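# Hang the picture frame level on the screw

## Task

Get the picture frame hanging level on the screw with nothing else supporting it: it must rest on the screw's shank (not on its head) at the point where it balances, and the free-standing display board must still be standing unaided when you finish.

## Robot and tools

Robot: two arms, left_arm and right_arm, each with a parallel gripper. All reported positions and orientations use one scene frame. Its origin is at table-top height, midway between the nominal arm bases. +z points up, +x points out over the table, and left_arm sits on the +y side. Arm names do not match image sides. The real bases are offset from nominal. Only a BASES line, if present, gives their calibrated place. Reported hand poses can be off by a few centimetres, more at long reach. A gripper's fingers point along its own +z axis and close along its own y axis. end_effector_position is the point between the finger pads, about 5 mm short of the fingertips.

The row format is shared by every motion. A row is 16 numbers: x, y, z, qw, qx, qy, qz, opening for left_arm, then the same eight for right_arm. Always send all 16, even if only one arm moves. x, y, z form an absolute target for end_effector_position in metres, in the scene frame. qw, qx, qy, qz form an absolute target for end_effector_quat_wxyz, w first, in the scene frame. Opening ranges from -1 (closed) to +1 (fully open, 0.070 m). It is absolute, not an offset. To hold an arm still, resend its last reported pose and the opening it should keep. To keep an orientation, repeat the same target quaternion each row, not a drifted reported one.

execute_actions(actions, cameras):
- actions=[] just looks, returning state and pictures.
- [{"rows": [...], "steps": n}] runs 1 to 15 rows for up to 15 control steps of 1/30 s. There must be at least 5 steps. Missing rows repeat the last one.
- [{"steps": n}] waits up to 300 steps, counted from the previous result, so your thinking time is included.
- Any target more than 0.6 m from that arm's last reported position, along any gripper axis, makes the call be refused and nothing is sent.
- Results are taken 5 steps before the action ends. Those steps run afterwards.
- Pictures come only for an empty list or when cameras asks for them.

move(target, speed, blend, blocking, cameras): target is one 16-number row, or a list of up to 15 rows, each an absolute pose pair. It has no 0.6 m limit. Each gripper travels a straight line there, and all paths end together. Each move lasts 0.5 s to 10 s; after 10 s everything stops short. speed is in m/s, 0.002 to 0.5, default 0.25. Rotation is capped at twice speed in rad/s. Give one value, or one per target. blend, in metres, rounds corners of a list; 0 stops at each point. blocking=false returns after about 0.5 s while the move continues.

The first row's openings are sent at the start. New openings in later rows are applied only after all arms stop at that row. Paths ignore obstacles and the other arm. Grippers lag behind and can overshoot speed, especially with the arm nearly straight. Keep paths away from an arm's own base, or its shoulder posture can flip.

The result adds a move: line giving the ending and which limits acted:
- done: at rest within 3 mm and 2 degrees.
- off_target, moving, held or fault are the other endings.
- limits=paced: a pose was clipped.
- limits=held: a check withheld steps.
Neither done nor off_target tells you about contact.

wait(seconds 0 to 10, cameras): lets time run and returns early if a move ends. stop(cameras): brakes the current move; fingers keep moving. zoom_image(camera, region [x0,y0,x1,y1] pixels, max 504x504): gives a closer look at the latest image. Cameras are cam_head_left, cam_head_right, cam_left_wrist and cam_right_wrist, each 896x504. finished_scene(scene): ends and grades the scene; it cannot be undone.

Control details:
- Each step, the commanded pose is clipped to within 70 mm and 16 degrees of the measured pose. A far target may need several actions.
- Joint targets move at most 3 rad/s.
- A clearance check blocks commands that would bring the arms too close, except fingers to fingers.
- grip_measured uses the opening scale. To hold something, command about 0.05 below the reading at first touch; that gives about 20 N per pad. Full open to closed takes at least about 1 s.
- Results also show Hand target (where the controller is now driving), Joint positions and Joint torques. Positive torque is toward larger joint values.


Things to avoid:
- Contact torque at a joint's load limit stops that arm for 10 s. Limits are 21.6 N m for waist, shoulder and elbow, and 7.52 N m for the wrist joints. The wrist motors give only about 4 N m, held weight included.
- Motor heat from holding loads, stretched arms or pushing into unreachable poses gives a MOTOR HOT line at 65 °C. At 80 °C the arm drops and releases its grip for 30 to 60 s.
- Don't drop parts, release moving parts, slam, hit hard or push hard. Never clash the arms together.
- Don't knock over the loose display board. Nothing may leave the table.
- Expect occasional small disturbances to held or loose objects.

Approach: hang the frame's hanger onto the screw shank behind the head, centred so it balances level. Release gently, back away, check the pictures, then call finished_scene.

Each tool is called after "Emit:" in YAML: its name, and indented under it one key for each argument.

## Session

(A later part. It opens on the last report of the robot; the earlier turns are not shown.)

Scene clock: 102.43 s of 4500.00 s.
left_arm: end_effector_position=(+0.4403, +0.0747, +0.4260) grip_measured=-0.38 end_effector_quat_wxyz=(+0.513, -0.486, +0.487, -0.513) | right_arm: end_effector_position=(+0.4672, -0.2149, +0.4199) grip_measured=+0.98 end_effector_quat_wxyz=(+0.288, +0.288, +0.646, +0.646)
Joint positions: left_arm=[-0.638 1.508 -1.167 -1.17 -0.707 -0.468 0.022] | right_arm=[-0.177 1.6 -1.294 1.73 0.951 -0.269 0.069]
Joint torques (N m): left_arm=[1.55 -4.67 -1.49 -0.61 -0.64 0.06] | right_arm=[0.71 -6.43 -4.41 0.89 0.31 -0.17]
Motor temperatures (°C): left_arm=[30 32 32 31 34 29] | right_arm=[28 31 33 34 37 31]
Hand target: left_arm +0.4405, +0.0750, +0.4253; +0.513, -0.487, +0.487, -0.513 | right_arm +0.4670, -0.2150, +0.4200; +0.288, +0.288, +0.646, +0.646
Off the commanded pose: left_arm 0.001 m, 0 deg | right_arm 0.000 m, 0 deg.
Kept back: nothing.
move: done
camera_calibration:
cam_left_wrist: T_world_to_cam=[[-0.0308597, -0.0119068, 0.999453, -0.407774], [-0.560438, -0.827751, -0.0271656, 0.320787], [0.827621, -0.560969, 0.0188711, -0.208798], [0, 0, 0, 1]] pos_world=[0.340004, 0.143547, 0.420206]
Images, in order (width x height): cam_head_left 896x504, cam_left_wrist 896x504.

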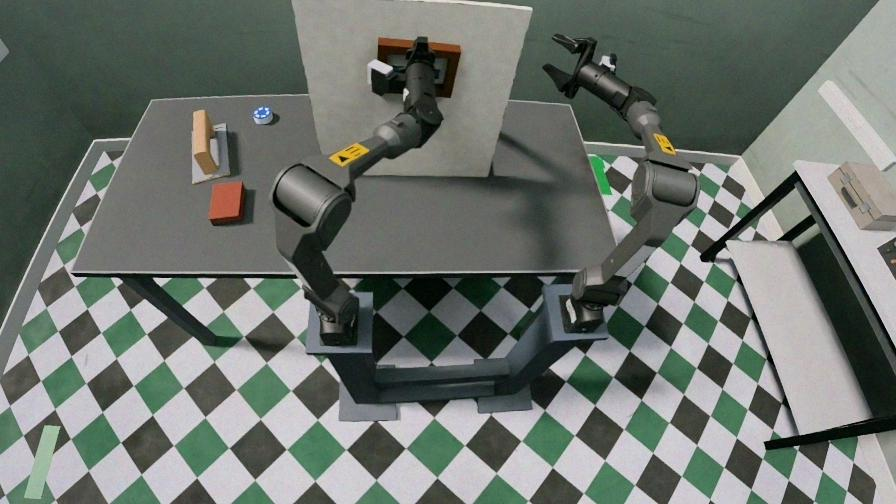

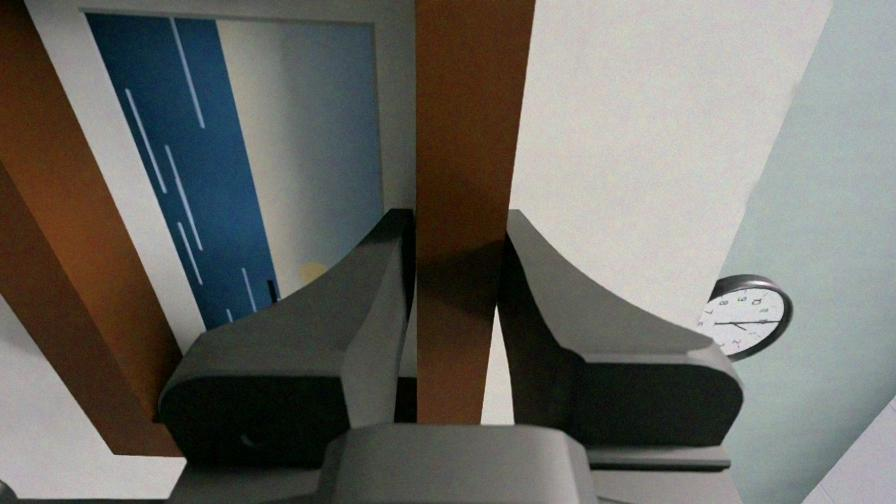

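Emit:
move:
  target:
    - [0.4405, 0.0750, 0.4253, 0.5129, -0.4867, 0.4867, -0.5129, 0.0, 0.467, -0.215, 0.42, 0.2876, 0.2876, 0.6458, 0.6458, 1.0]
    - [0.4405, 0.0750, 0.4275, 0.5129, -0.4867, 0.4867, -0.5129, 0.0, 0.467, -0.215, 0.42, 0.2876, 0.2876, 0.6458, 0.6458, 1.0]
  speed: 0.03
  cameras: ["cam_left_wrist", "cam_head_left", "cam_right_wrist"]

Emit:
zoom_image:
  camera: "cam_head_left"
  region: [360, 20, 480, 110]

Emit:
zoom_image:
  camera: "cam_right_wrist"
  region: [420, 318, 480, 354]

Scene clock: 104.40 s of 4500.00 s.
left_arm: end_effector_position=(+0.4406, +0.0749, +0.4271) grip_measured=+0.00 end_effector_quat_wxyz=(+0.513, -0.487, +0.487, -0.513) | right_arm: end_effector_position=(+0.4672, -0.2149, +0.4199) grip_measured=+0.98 end_effector_quat_wxyz=(+0.288, +0.288, +0.646, +0.646)
Joint positions: left_arm=[-0.637 1.508 -1.173 -1.181 -0.704 -0.456 0.035] | right_arm=[-0.177 1.6 -1.294 1.73 0.951 -0.269 0.069]
Joint torques (N m): left_arm=[-0.62 -6.61 -3.5 0.44 -0.5 0.07] | right_arm=[0.69 -6.43 -4.38 0.88 0.31 -0.16]
Motor temperatures (°C): left_arm=[30 32 32 31 34 29] | right_arm=[28 31 33 34 37 31]
Hand target: left_arm +0.4405, +0.0750, +0.4275; +0.513, -0.487, +0.487, -0.513 | right_arm +0.4670, -0.2150, +0.4200; +0.288, +0.288, +0.646, +0.646
Off the commanded pose: left_arm 0.000 m, 0 deg | right_arm 0.000 m, 0 deg.
Kept back: nothing.
move: done
camera_calibration:
cam_left_wrist: T_world_to_cam=[[-0.0282806, -0.011399, 0.999535, -0.409989], [-0.559489, -0.828452, -0.025278, 0.31998], [0.828355, -0.559944, 0.0170515, -0.208591], [0, 0, 0, 1]] pos_world=[0.340218, 0.143616, 0.421444]
cam_right_wrist: T_world_to_cam=[[-0.0333014, 0.0222024, -0.999199, 0.440521], [-0.982929, 0.180272, 0.0367648, 0.47619], [0.180944, 0.983366, 0.0158201, 0.238536], [0, 0, 0, 1]] pos_world=[0.43957, -0.330192, 0.418888]
Images, in order (width x height): cam_head_left 896x504, cam_left_wrist 896x504, cam_right_wrist 896x504.

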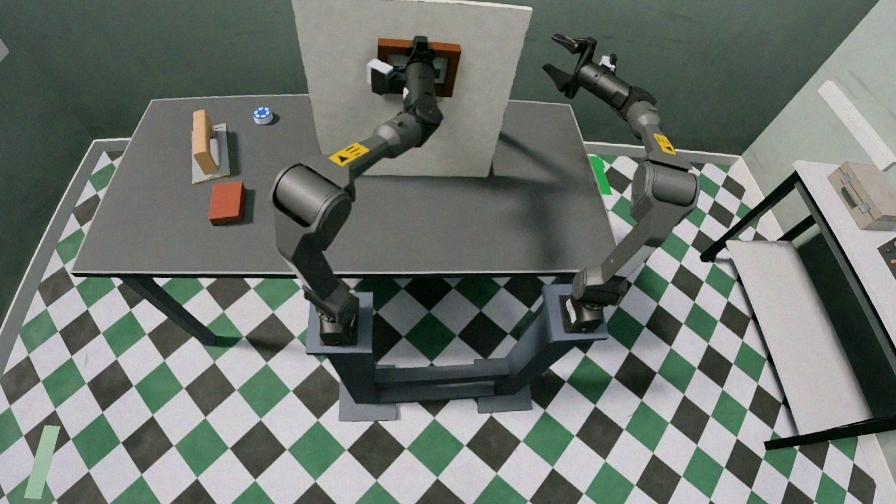

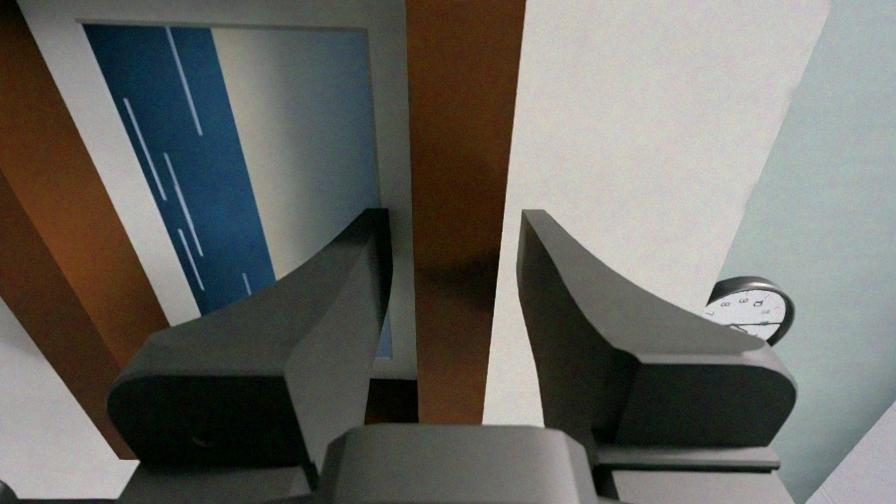

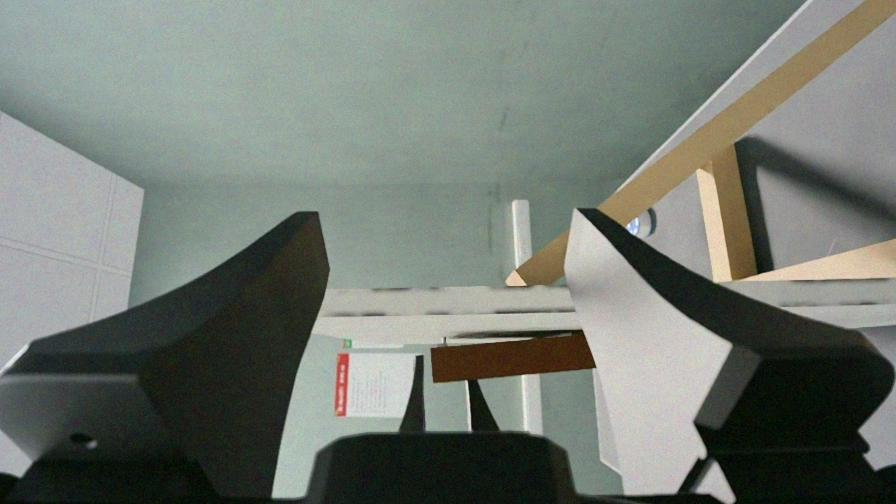

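Scaled by 4.200 from the camera's 896x504 image, which has a finer 1280x720 frame.

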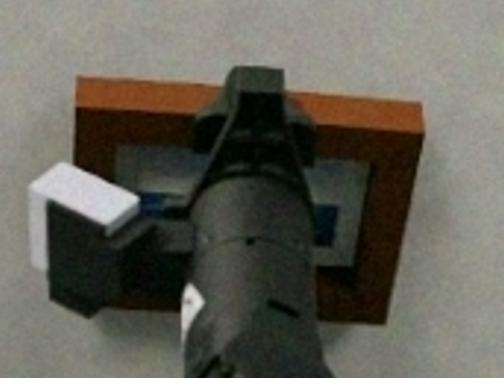

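Scaled by 8.400 from the camera's 896x504 image, which has a finer 1280x720 frame.

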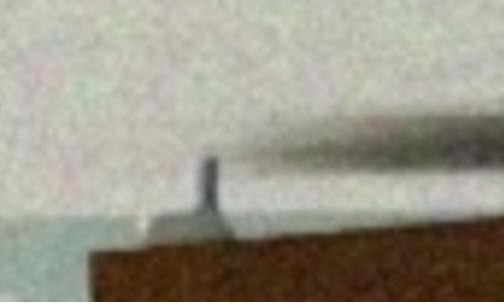

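Emit:
move:
  target:
    - [0.4405, 0.0750, 0.4275, 0.5129, -0.4867, 0.4867, -0.5129, -0.36, 0.467, -0.215, 0.42, 0.2876, 0.2876, 0.6458, 0.6458, 1.0]
    - [0.4405, 0.0750, 0.4275, 0.4592, -0.5376, 0.4304, -0.5610, -0.36, 0.467, -0.215, 0.42, 0.2876, 0.2876, 0.6458, 0.6458, 1.0]
  speed: 0.05
  cameras: ["cam_left_wrist", "cam_head_left"]

Emit:
zoom_image:
  camera: "cam_head_left"
  region: [360, 20, 480, 110]

Emit:
move:
  target:
    - [0.4405, 0.0750, 0.4275, 0.4592, -0.5376, 0.4304, -0.5610, 0.0, 0.467, -0.215, 0.42, 0.2876, 0.2876, 0.6458, 0.6458, 1.0]
    - [0.4405, 0.0750, 0.4275, 0.5129, -0.4867, 0.4867, -0.5129, 0.0, 0.467, -0.215, 0.42, 0.2876, 0.2876, 0.6458, 0.6458, 1.0]
  speed: 0.05
  cameras: ["cam_left_wrist", "cam_head_left", "cam_right_wrist"]

Emit:
zoom_image:
  camera: "cam_head_left"
  region: [360, 20, 480, 110]

Emit:
zoom_image:
  camera: "cam_right_wrist"
  region: [420, 318, 480, 354]

Scene clock: 108.20 s of 4500.00 s.
left_arm: end_effector_position=(+0.4402, +0.0752, +0.4286) grip_measured=-0.35 end_effector_quat_wxyz=(-0.459, +0.537, -0.430, +0.562) | right_arm: end_effector_position=(+0.4672, -0.2149, +0.4199) grip_measured=+0.98 end_effector_quat_wxyz=(+0.288, +0.288, +0.646, +0.646)
Joint positions: left_arm=[-0.644 1.511 -1.181 -1.195 -0.719 -0.653 0.023] | right_arm=[-0.177 1.6 -1.294 1.73 0.951 -0.269 0.069]
Joint torques (N m): left_arm=[-0.3 -2.95 -1.25 -0.53 -0.41 -0.05] | right_arm=[0.66 -6.41 -4.37 0.87 0.3 -0.15]
Motor temperatures (°C): left_arm=[30 32 32 31 34 29] | right_arm=[28 31 33 34 37 31]
Hand target: left_arm +0.4405, +0.0750, +0.4275; -0.459, +0.538, -0.430, +0.561 | right_arm +0.4670, -0.2150, +0.4200; +0.288, +0.288, +0.646, +0.646
Off the commanded pose: left_arm 0.001 m, 0 deg | right_arm 0.000 m, 0 deg.
Kept back: nothing.
move: done
camera_calibration:
cam_left_wrist: T_world_to_cam=[[-0.0313746, 0.198142, 0.979671, -0.417416], [-0.560053, -0.815317, 0.146965, 0.245414], [0.827863, -0.544057, 0.13655, -0.260295], [0, 0, 0, 1]] pos_world=[0.339837, 0.141183, 0.408407]
Images, in order (width x height): cam_head_left 896x504, cam_left_wrist 896x504.

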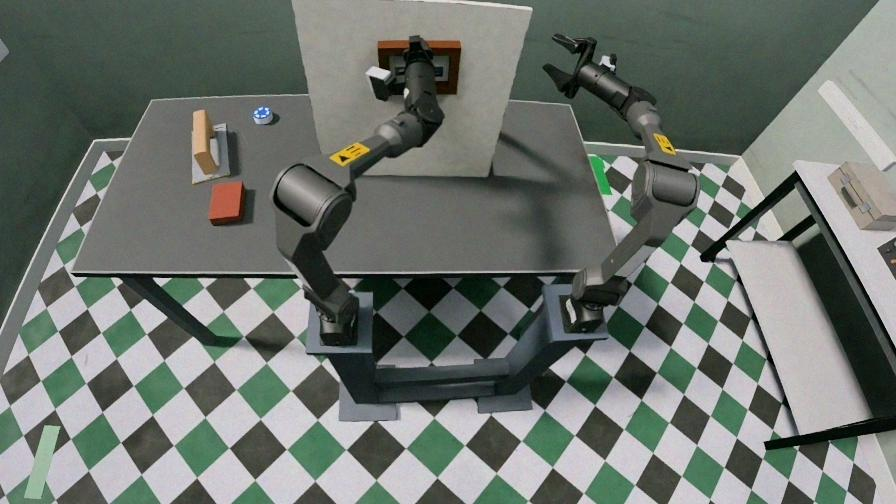

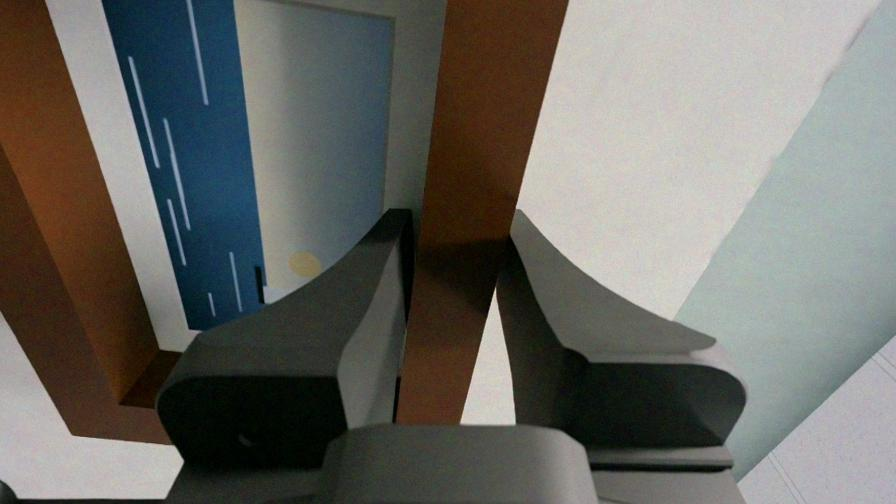

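Scaled by 4.200 from the camera's 896x504 image, which has a finer 1280x720 frame.

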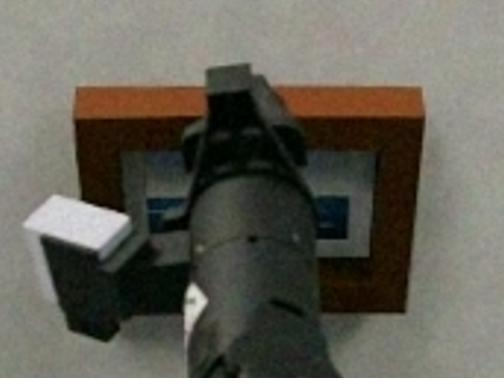

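Scene clock: 111.23 s of 4500.00 s.
left_arm: end_effector_position=(+0.4406, +0.0750, +0.4273) grip_measured=+0.00 end_effector_quat_wxyz=(+0.513, -0.487, +0.487, -0.513) | right_arm: end_effector_position=(+0.4672, -0.2149, +0.4199) grip_measured=+0.98 end_effector_quat_wxyz=(+0.288, +0.288, +0.646, +0.646)
Joint positions: left_arm=[-0.637 1.508 -1.174 -1.181 -0.704 -0.455 0.035] | right_arm=[-0.177 1.6 -1.294 1.73 0.951 -0.269 0.069]
Joint torques (N m): left_arm=[0.27 -6.86 -2.59 0.64 -0.51 -0.12] | right_arm=[0.69 -6.37 -4.32 0.87 0.3 -0.13]
Motor temperatures (°C): left_arm=[30 32 32 31 34 29] | right_arm=[28 31 33 34 37 30]
Hand target: left_arm +0.4405, +0.0750, +0.4275; +0.513, -0.487, +0.487, -0.513 | right_arm +0.4670, -0.2150, +0.4200; +0.288, +0.288, +0.646, +0.646
Off the commanded pose: left_arm 0.000 m, 0 deg | right_arm 0.000 m, 0 deg.
Kept back: nothing.
move: done
camera_calibration:
cam_left_wrist: T_world_to_cam=[[-0.0286726, -0.0118171, 0.999519, -0.410041], [-0.559346, -0.828531, -0.0258412, 0.320198], [0.828438, -0.559818, 0.0171462, -0.208655], [0, 0, 0, 1]] pos_world=[0.340202, 0.14364, 0.421696]
cam_right_wrist: T_world_to_cam=[[-0.0333014, 0.0222024, -0.999199, 0.440521], [-0.982929, 0.180272, 0.0367648, 0.47619], [0.180944, 0.983366, 0.0158201, 0.238536], [0, 0, 0, 1]] pos_world=[0.43957, -0.330192, 0.418888]
Images, in order (width x height): cam_head_left 896x504, cam_left_wrist 896x504, cam_right_wrist 896x504.

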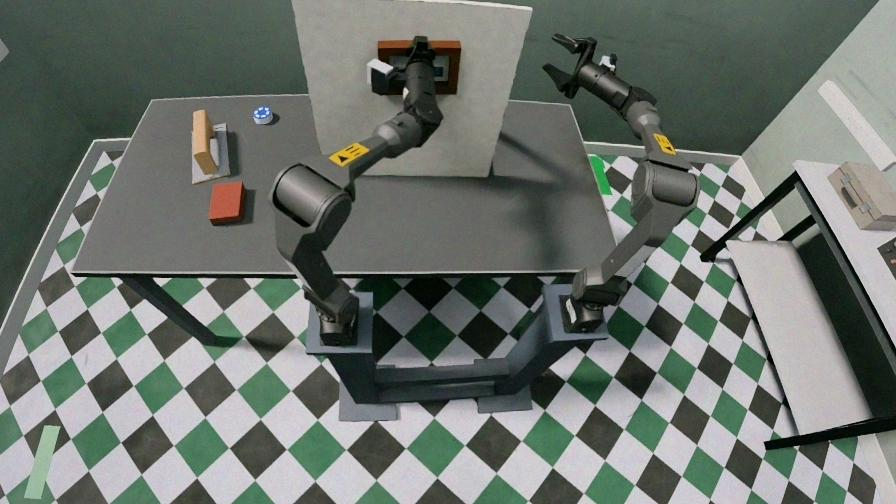

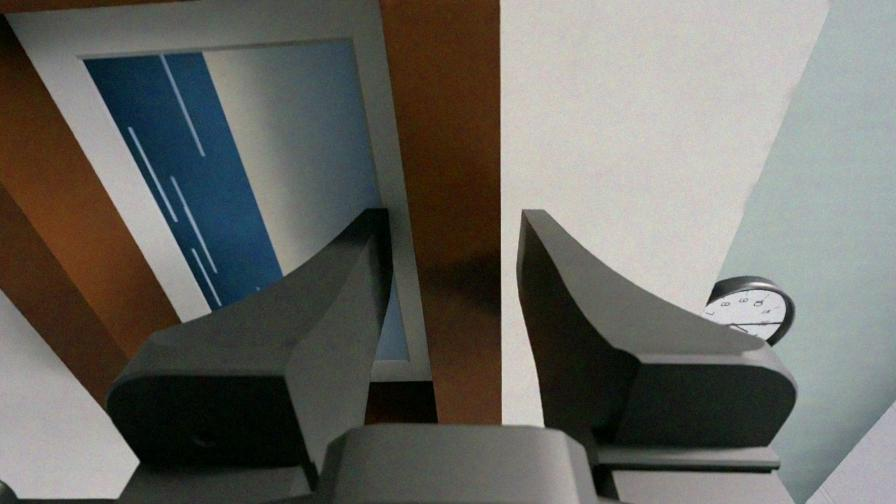

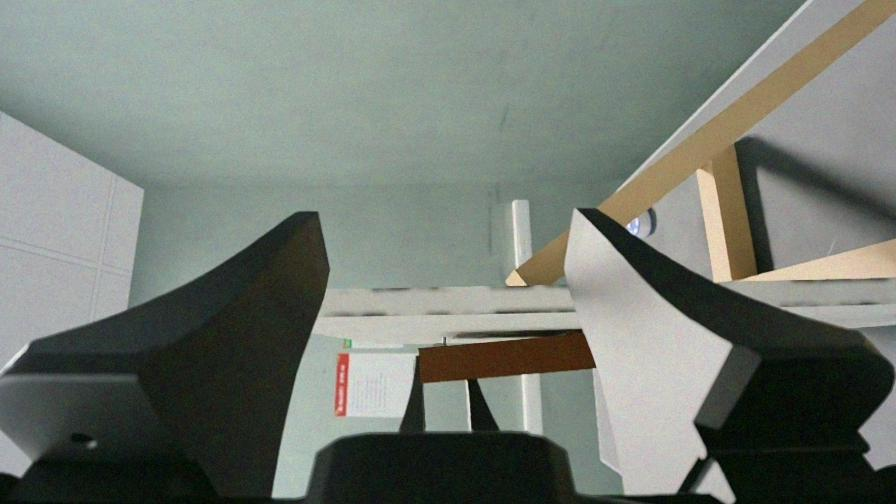

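Scaled by 4.200 from the camera's 896x504 image, which has a finer 1280x720 frame.

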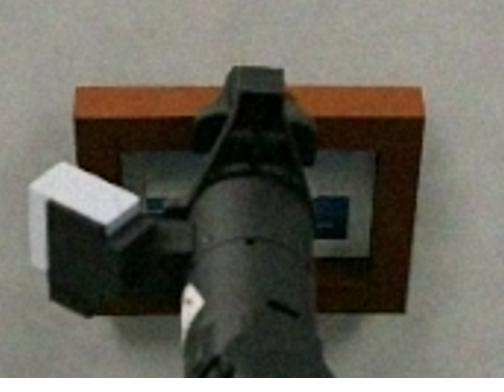

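Scaled by 8.400 from the camera's 896x504 image, which has a finer 1280x720 frame.

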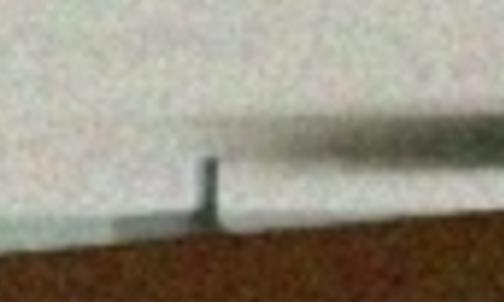

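Emit:
move:
  target:
    - [0.4405, 0.0750, 0.4275, 0.4592, -0.5376, 0.4304, -0.5610, -0.38, 0.467, -0.215, 0.42, 0.2876, 0.2876, 0.6458, 0.6458, 1.0]
    - [0.4405, 0.0750, 0.4275, 0.4304, -0.5610, 0.4043, -0.5830, -0.38, 0.467, -0.215, 0.42, 0.2876, 0.2876, 0.6458, 0.6458, 1.0]
  speed: 0.05
  cameras: ["cam_left_wrist", "cam_head_left"]

Emit:
zoom_image:
  camera: "cam_head_left"
  region: [360, 20, 480, 110]

Emit:
move:
  target:
    - [0.4405, 0.0750, 0.4275, 0.4304, -0.5610, 0.4043, -0.5830, 0.0, 0.467, -0.215, 0.42, 0.2876, 0.2876, 0.6458, 0.6458, 1.0]
    - [0.4405, 0.0750, 0.4275, 0.5129, -0.4867, 0.4867, -0.5129, 0.0, 0.467, -0.215, 0.42, 0.2876, 0.2876, 0.6458, 0.6458, 1.0]
  speed: 0.05
  cameras: ["cam_left_wrist", "cam_head_left", "cam_right_wrist"]

Emit:
zoom_image:
  camera: "cam_head_left"
  region: [360, 20, 480, 110]

Emit:
zoom_image:
  camera: "cam_right_wrist"
  region: [420, 318, 480, 354]

Scene clock: 115.40 s of 4500.00 s.
left_arm: end_effector_position=(+0.4403, +0.0756, +0.4289) grip_measured=-0.36 end_effector_quat_wxyz=(-0.430, +0.560, -0.402, +0.583) | right_arm: end_effector_position=(+0.4672, -0.2149, +0.4199) grip_measured=+0.98 end_effector_quat_wxyz=(+0.288, +0.288, +0.646, +0.646)
Joint positions: left_arm=[-0.645 1.511 -1.185 -1.206 -0.718 -0.742 0.022] | right_arm=[-0.177 1.6 -1.294 1.73 0.951 -0.269 0.069]
Joint torques (N m): left_arm=[-0.05 0.24 3.49 -2.27 1.42 -0.29] | right_arm=[0.68 -6.33 -4.3 0.87 0.29 -0.12]
Motor temperatures (°C): left_arm=[30 32 32 32 34 29] | right_arm=[28 31 33 34 37 30]
Hand target: left_arm +0.4405, +0.0750, +0.4275; -0.430, +0.560, -0.404, +0.582 | right_arm +0.4670, -0.2150, +0.4200; +0.288, +0.288, +0.646, +0.646
Off the commanded pose: left_arm 0.002 m, 0 deg | right_arm 0.000 m, 0 deg.
Kept back: nothing.
move: done
camera_calibration:
cam_left_wrist: T_world_to_cam=[[-0.0284111, 0.29567, 0.954868, -0.415882], [-0.561987, -0.794711, 0.229357, 0.209733], [0.826658, -0.530107, 0.188741, -0.283109], [0, 0, 0, 1]] pos_world=[0.340086, 0.139563, 0.402443]
Images, in order (width x height): cam_head_left 896x504, cam_left_wrist 896x504.

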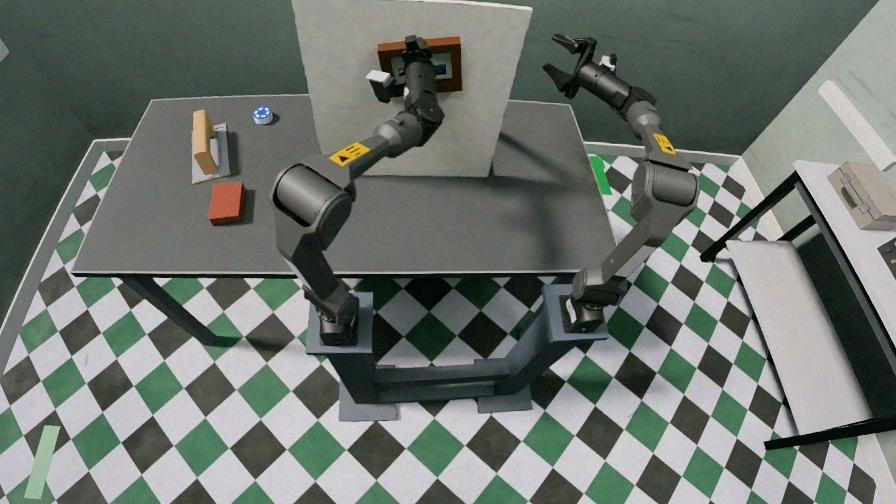

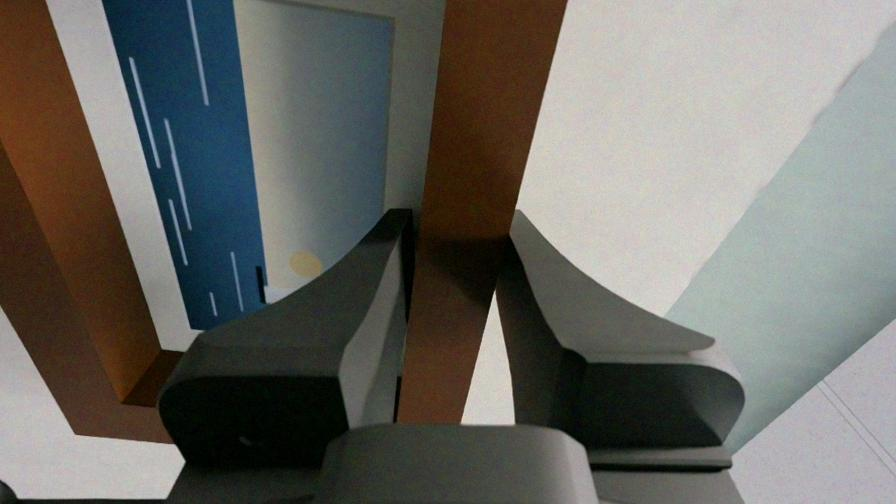

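Scaled by 4.200 from the camera's 896x504 image, which has a finer 1280x720 frame.

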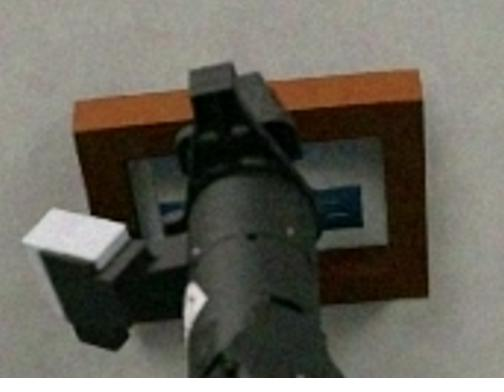

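Scene clock: 119.43 s of 4500.00 s.
left_arm: end_effector_position=(+0.4406, +0.0749, +0.4274) grip_measured=+0.00 end_effector_quat_wxyz=(+0.513, -0.487, +0.487, -0.513) | right_arm: end_effector_position=(+0.4672, -0.2149, +0.4199) grip_measured=+0.98 end_effector_quat_wxyz=(+0.288, +0.288, +0.646, +0.646)
Joint positions: left_arm=[-0.637 1.508 -1.174 -1.181 -0.704 -0.455 0.035] | right_arm=[-0.177 1.6 -1.294 1.73 0.951 -0.269 0.069]
Joint torques (N m): left_arm=[0.51 -6.92 -2.75 0.68 -0.5 -0.11] | right_arm=[0.71 -6.35 -4.28 0.85 0.29 -0.11]
Motor temperatures (°C): left_arm=[30 32 32 32 34 29] | right_arm=[28 31 33 34 37 30]
Hand target: left_arm +0.4405, +0.0750, +0.4275; +0.513, -0.487, +0.487, -0.513 | right_arm +0.4670, -0.2150, +0.4200; +0.288, +0.288, +0.646, +0.646
Off the commanded pose: left_arm 0.000 m, 0 deg | right_arm 0.000 m, 0 deg.
Kept back: nothing.
move: done
camera_calibration:
cam_left_wrist: T_world_to_cam=[[-0.0288853, -0.0117301, 0.999514, -0.410064], [-0.559496, -0.828429, -0.0258914, 0.320205], [0.82833, -0.559972, 0.0173665, -0.208786], [0, 0, 0, 1]] pos_world=[0.340252, 0.143543, 0.421781]
cam_right_wrist: T_world_to_cam=[[-0.0333014, 0.0222024, -0.999199, 0.440521], [-0.982929, 0.180272, 0.0367648, 0.47619], [0.180944, 0.983366, 0.0158201, 0.238536], [0, 0, 0, 1]] pos_world=[0.43957, -0.330192, 0.418888]
Images, in order (width x height): cam_head_left 896x504, cam_left_wrist 896x504, cam_right_wrist 896x504.

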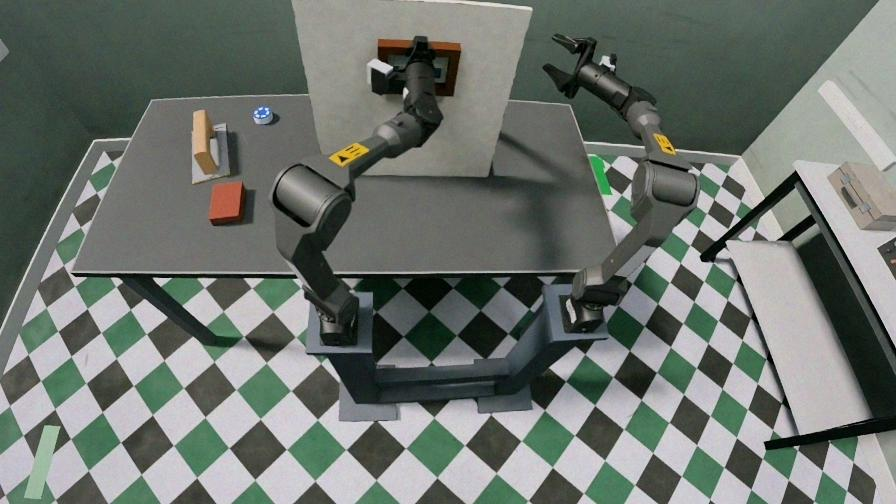

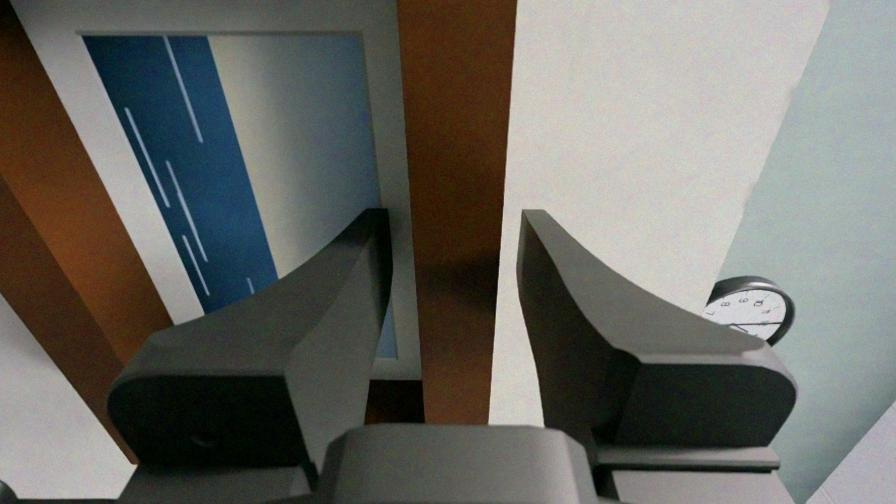

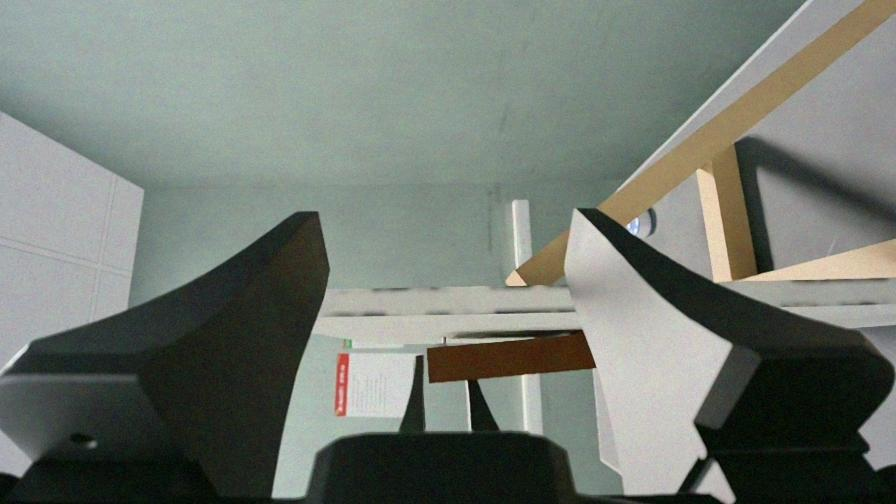

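Scaled by 4.200 from the camera's 896x504 image, which has a finer 1280x720 frame.

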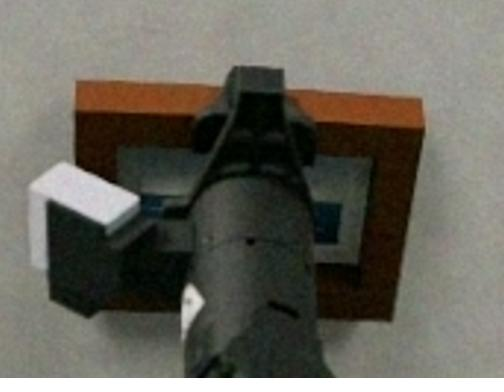

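Scaled by 8.400 from the camera's 896x504 image, which has a finer 1280x720 frame.

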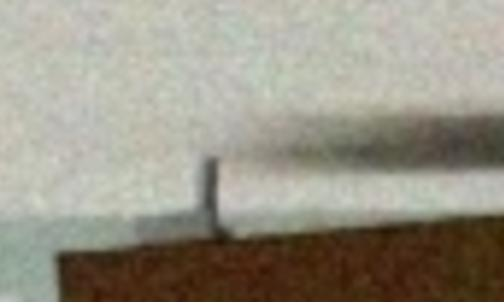

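Emit:
move:
  target:
    - [0.3950, 0.0750, 0.4275, 0.5129, -0.4867, 0.4867, -0.5129, 0.0, 0.467, -0.215, 0.42, 0.2876, 0.2876, 0.6458, 0.6458, 1.0]
    - [0.3000, 0.0900, 0.4275, 0.5129, -0.4867, 0.4867, -0.5129, 0.0, 0.467, -0.215, 0.42, 0.2876, 0.2876, 0.6458, 0.6458, 1.0]
  speed: [0.04, 0.12]
  blend: [0.01, 0]
  cameras: ["all"]

Emit:
zoom_image:
  camera: "cam_head_left"
  region: [360, 20, 480, 110]

Emit:
zoom_image:
  camera: "cam_head_right"
  region: [345, 25, 465, 115]

Emit:
zoom_image:
  camera: "cam_right_wrist"
  region: [420, 318, 480, 354]

Scene clock: 122.63 s of 4500.00 s.
left_arm: end_effector_position=(+0.2997, +0.0902, +0.4278) grip_measured=+0.00 end_effector_quat_wxyz=(+0.513, -0.487, +0.486, -0.513) | right_arm: end_effector_position=(+0.4672, -0.2149, +0.4199) grip_measured=+0.98 end_effector_quat_wxyz=(+0.288, +0.288, +0.646, +0.646)
Joint positions: left_arm=[-1.093 1.128 -0.845 -1.414 -1.12 -0.245 0.035] | right_arm=[-0.177 1.6 -1.294 1.73 0.951 -0.269 0.069]
Joint torques (N m): left_arm=[0.76 -2.57 -2.75 0.86 -0.25 -0.06] | right_arm=[0.68 -6.26 -4.3 0.85 0.29 -0.1]
Motor temperatures (°C): left_arm=[30 32 32 32 34 29] | right_arm=[28 31 33 34 37 30]
Hand target: left_arm +0.3000, +0.0900, +0.4275; +0.513, -0.487, +0.487, -0.513 | right_arm +0.4670, -0.2150, +0.4200; +0.288, +0.288, +0.646, +0.646
Off the commanded pose: left_arm 0.000 m, 0 deg | right_arm 0.000 m, 0 deg.
Kept back: nothing.
move: done
camera_calibration:
cam_left_wrist: T_world_to_cam=[[-0.0296475, -0.0104294, 0.999506, -0.414198], [-0.559631, -0.828357, -0.0252435, 0.253836], [0.828211, -0.560103, 0.0187221, -0.0839673], [0, 0, 0, 1]] pos_world=[0.199317, 0.158917, 0.421973]
cam_right_wrist: T_world_to_cam=[[-0.0333014, 0.0222024, -0.999199, 0.440521], [-0.982929, 0.180272, 0.0367648, 0.47619], [0.180944, 0.983366, 0.0158201, 0.238536], [0, 0, 0, 1]] pos_world=[0.43957, -0.330192, 0.418888]

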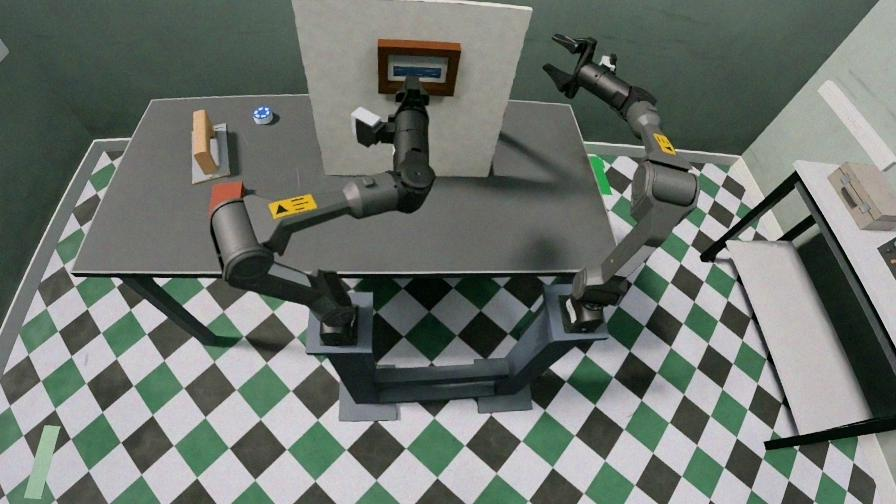

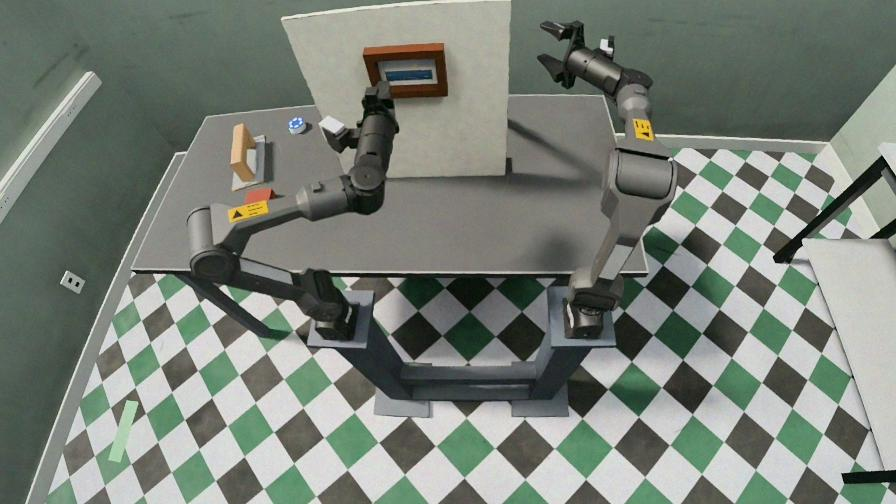

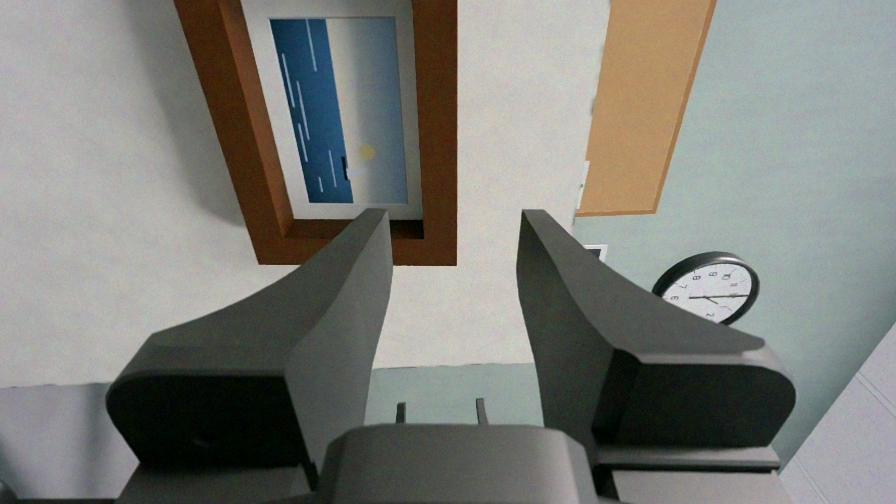

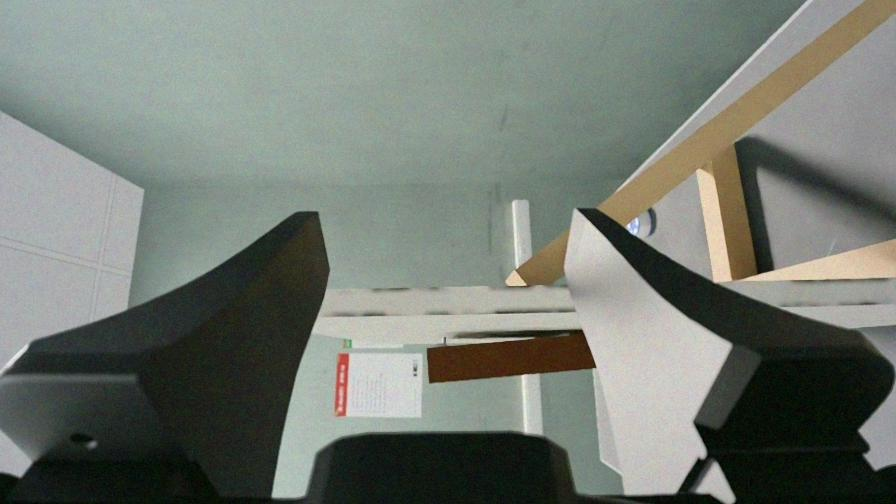

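Scaled by 4.200 from the camera's 896x504 image, which has a finer 1280x720 frame.

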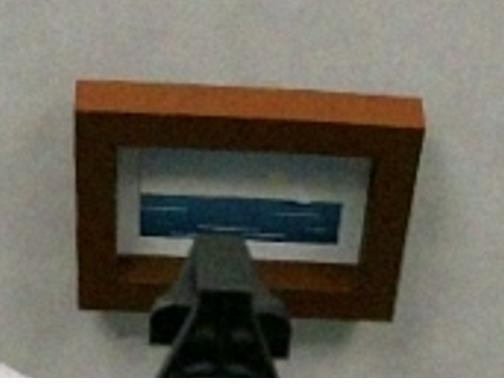

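Scaled by 4.200 from the camera's 896x504 image, which has a finer 1280x720 frame.

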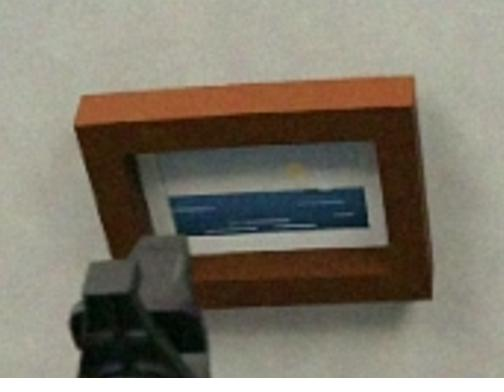

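Scaled by 8.400 from the camera's 896x504 image, which has a finer 1280x720 frame.

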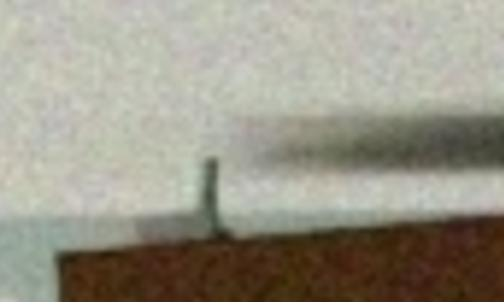

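Emit:
zoom_image:
  camera: "cam_left_wrist"
  region: [400, 0, 640, 135]

Emit:
zoom_image:
  camera: "cam_left_wrist"
  region: [400, 135, 640, 270]

Emit:
zoom_image:
  camera: "cam_left_wrist"
  region: [160, 0, 400, 135]

Emit:
zoom_image:
  camera: "cam_left_wrist"
  region: [160, 150, 400, 285]

Scaled by 2.100 from the camera's 896x504 image, which has a finer 1280x720 frame.

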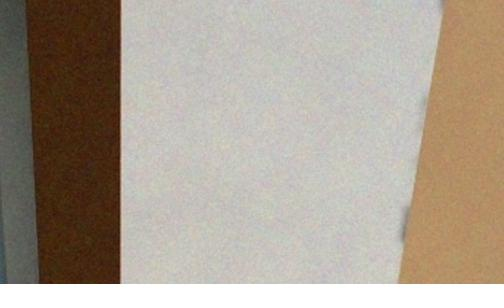

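Scaled by 2.100 from the camera's 896x504 image, which has a finer 1280x720 frame.

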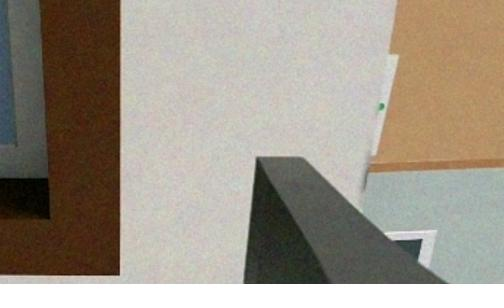

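Scaled by 2.100 from the camera's 896x504 image, which has a finer 1280x720 frame.

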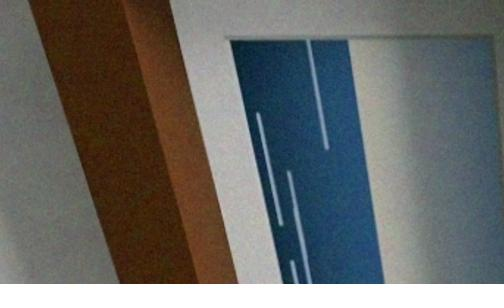

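Scaled by 2.100 from the camera's 896x504 image, which has a finer 1280x720 frame.

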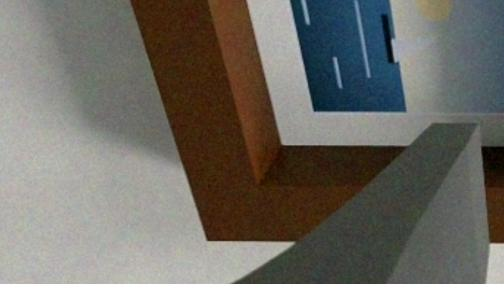

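Emit:
finished_scene:
  scene: 2

The scene is finished: the task was done.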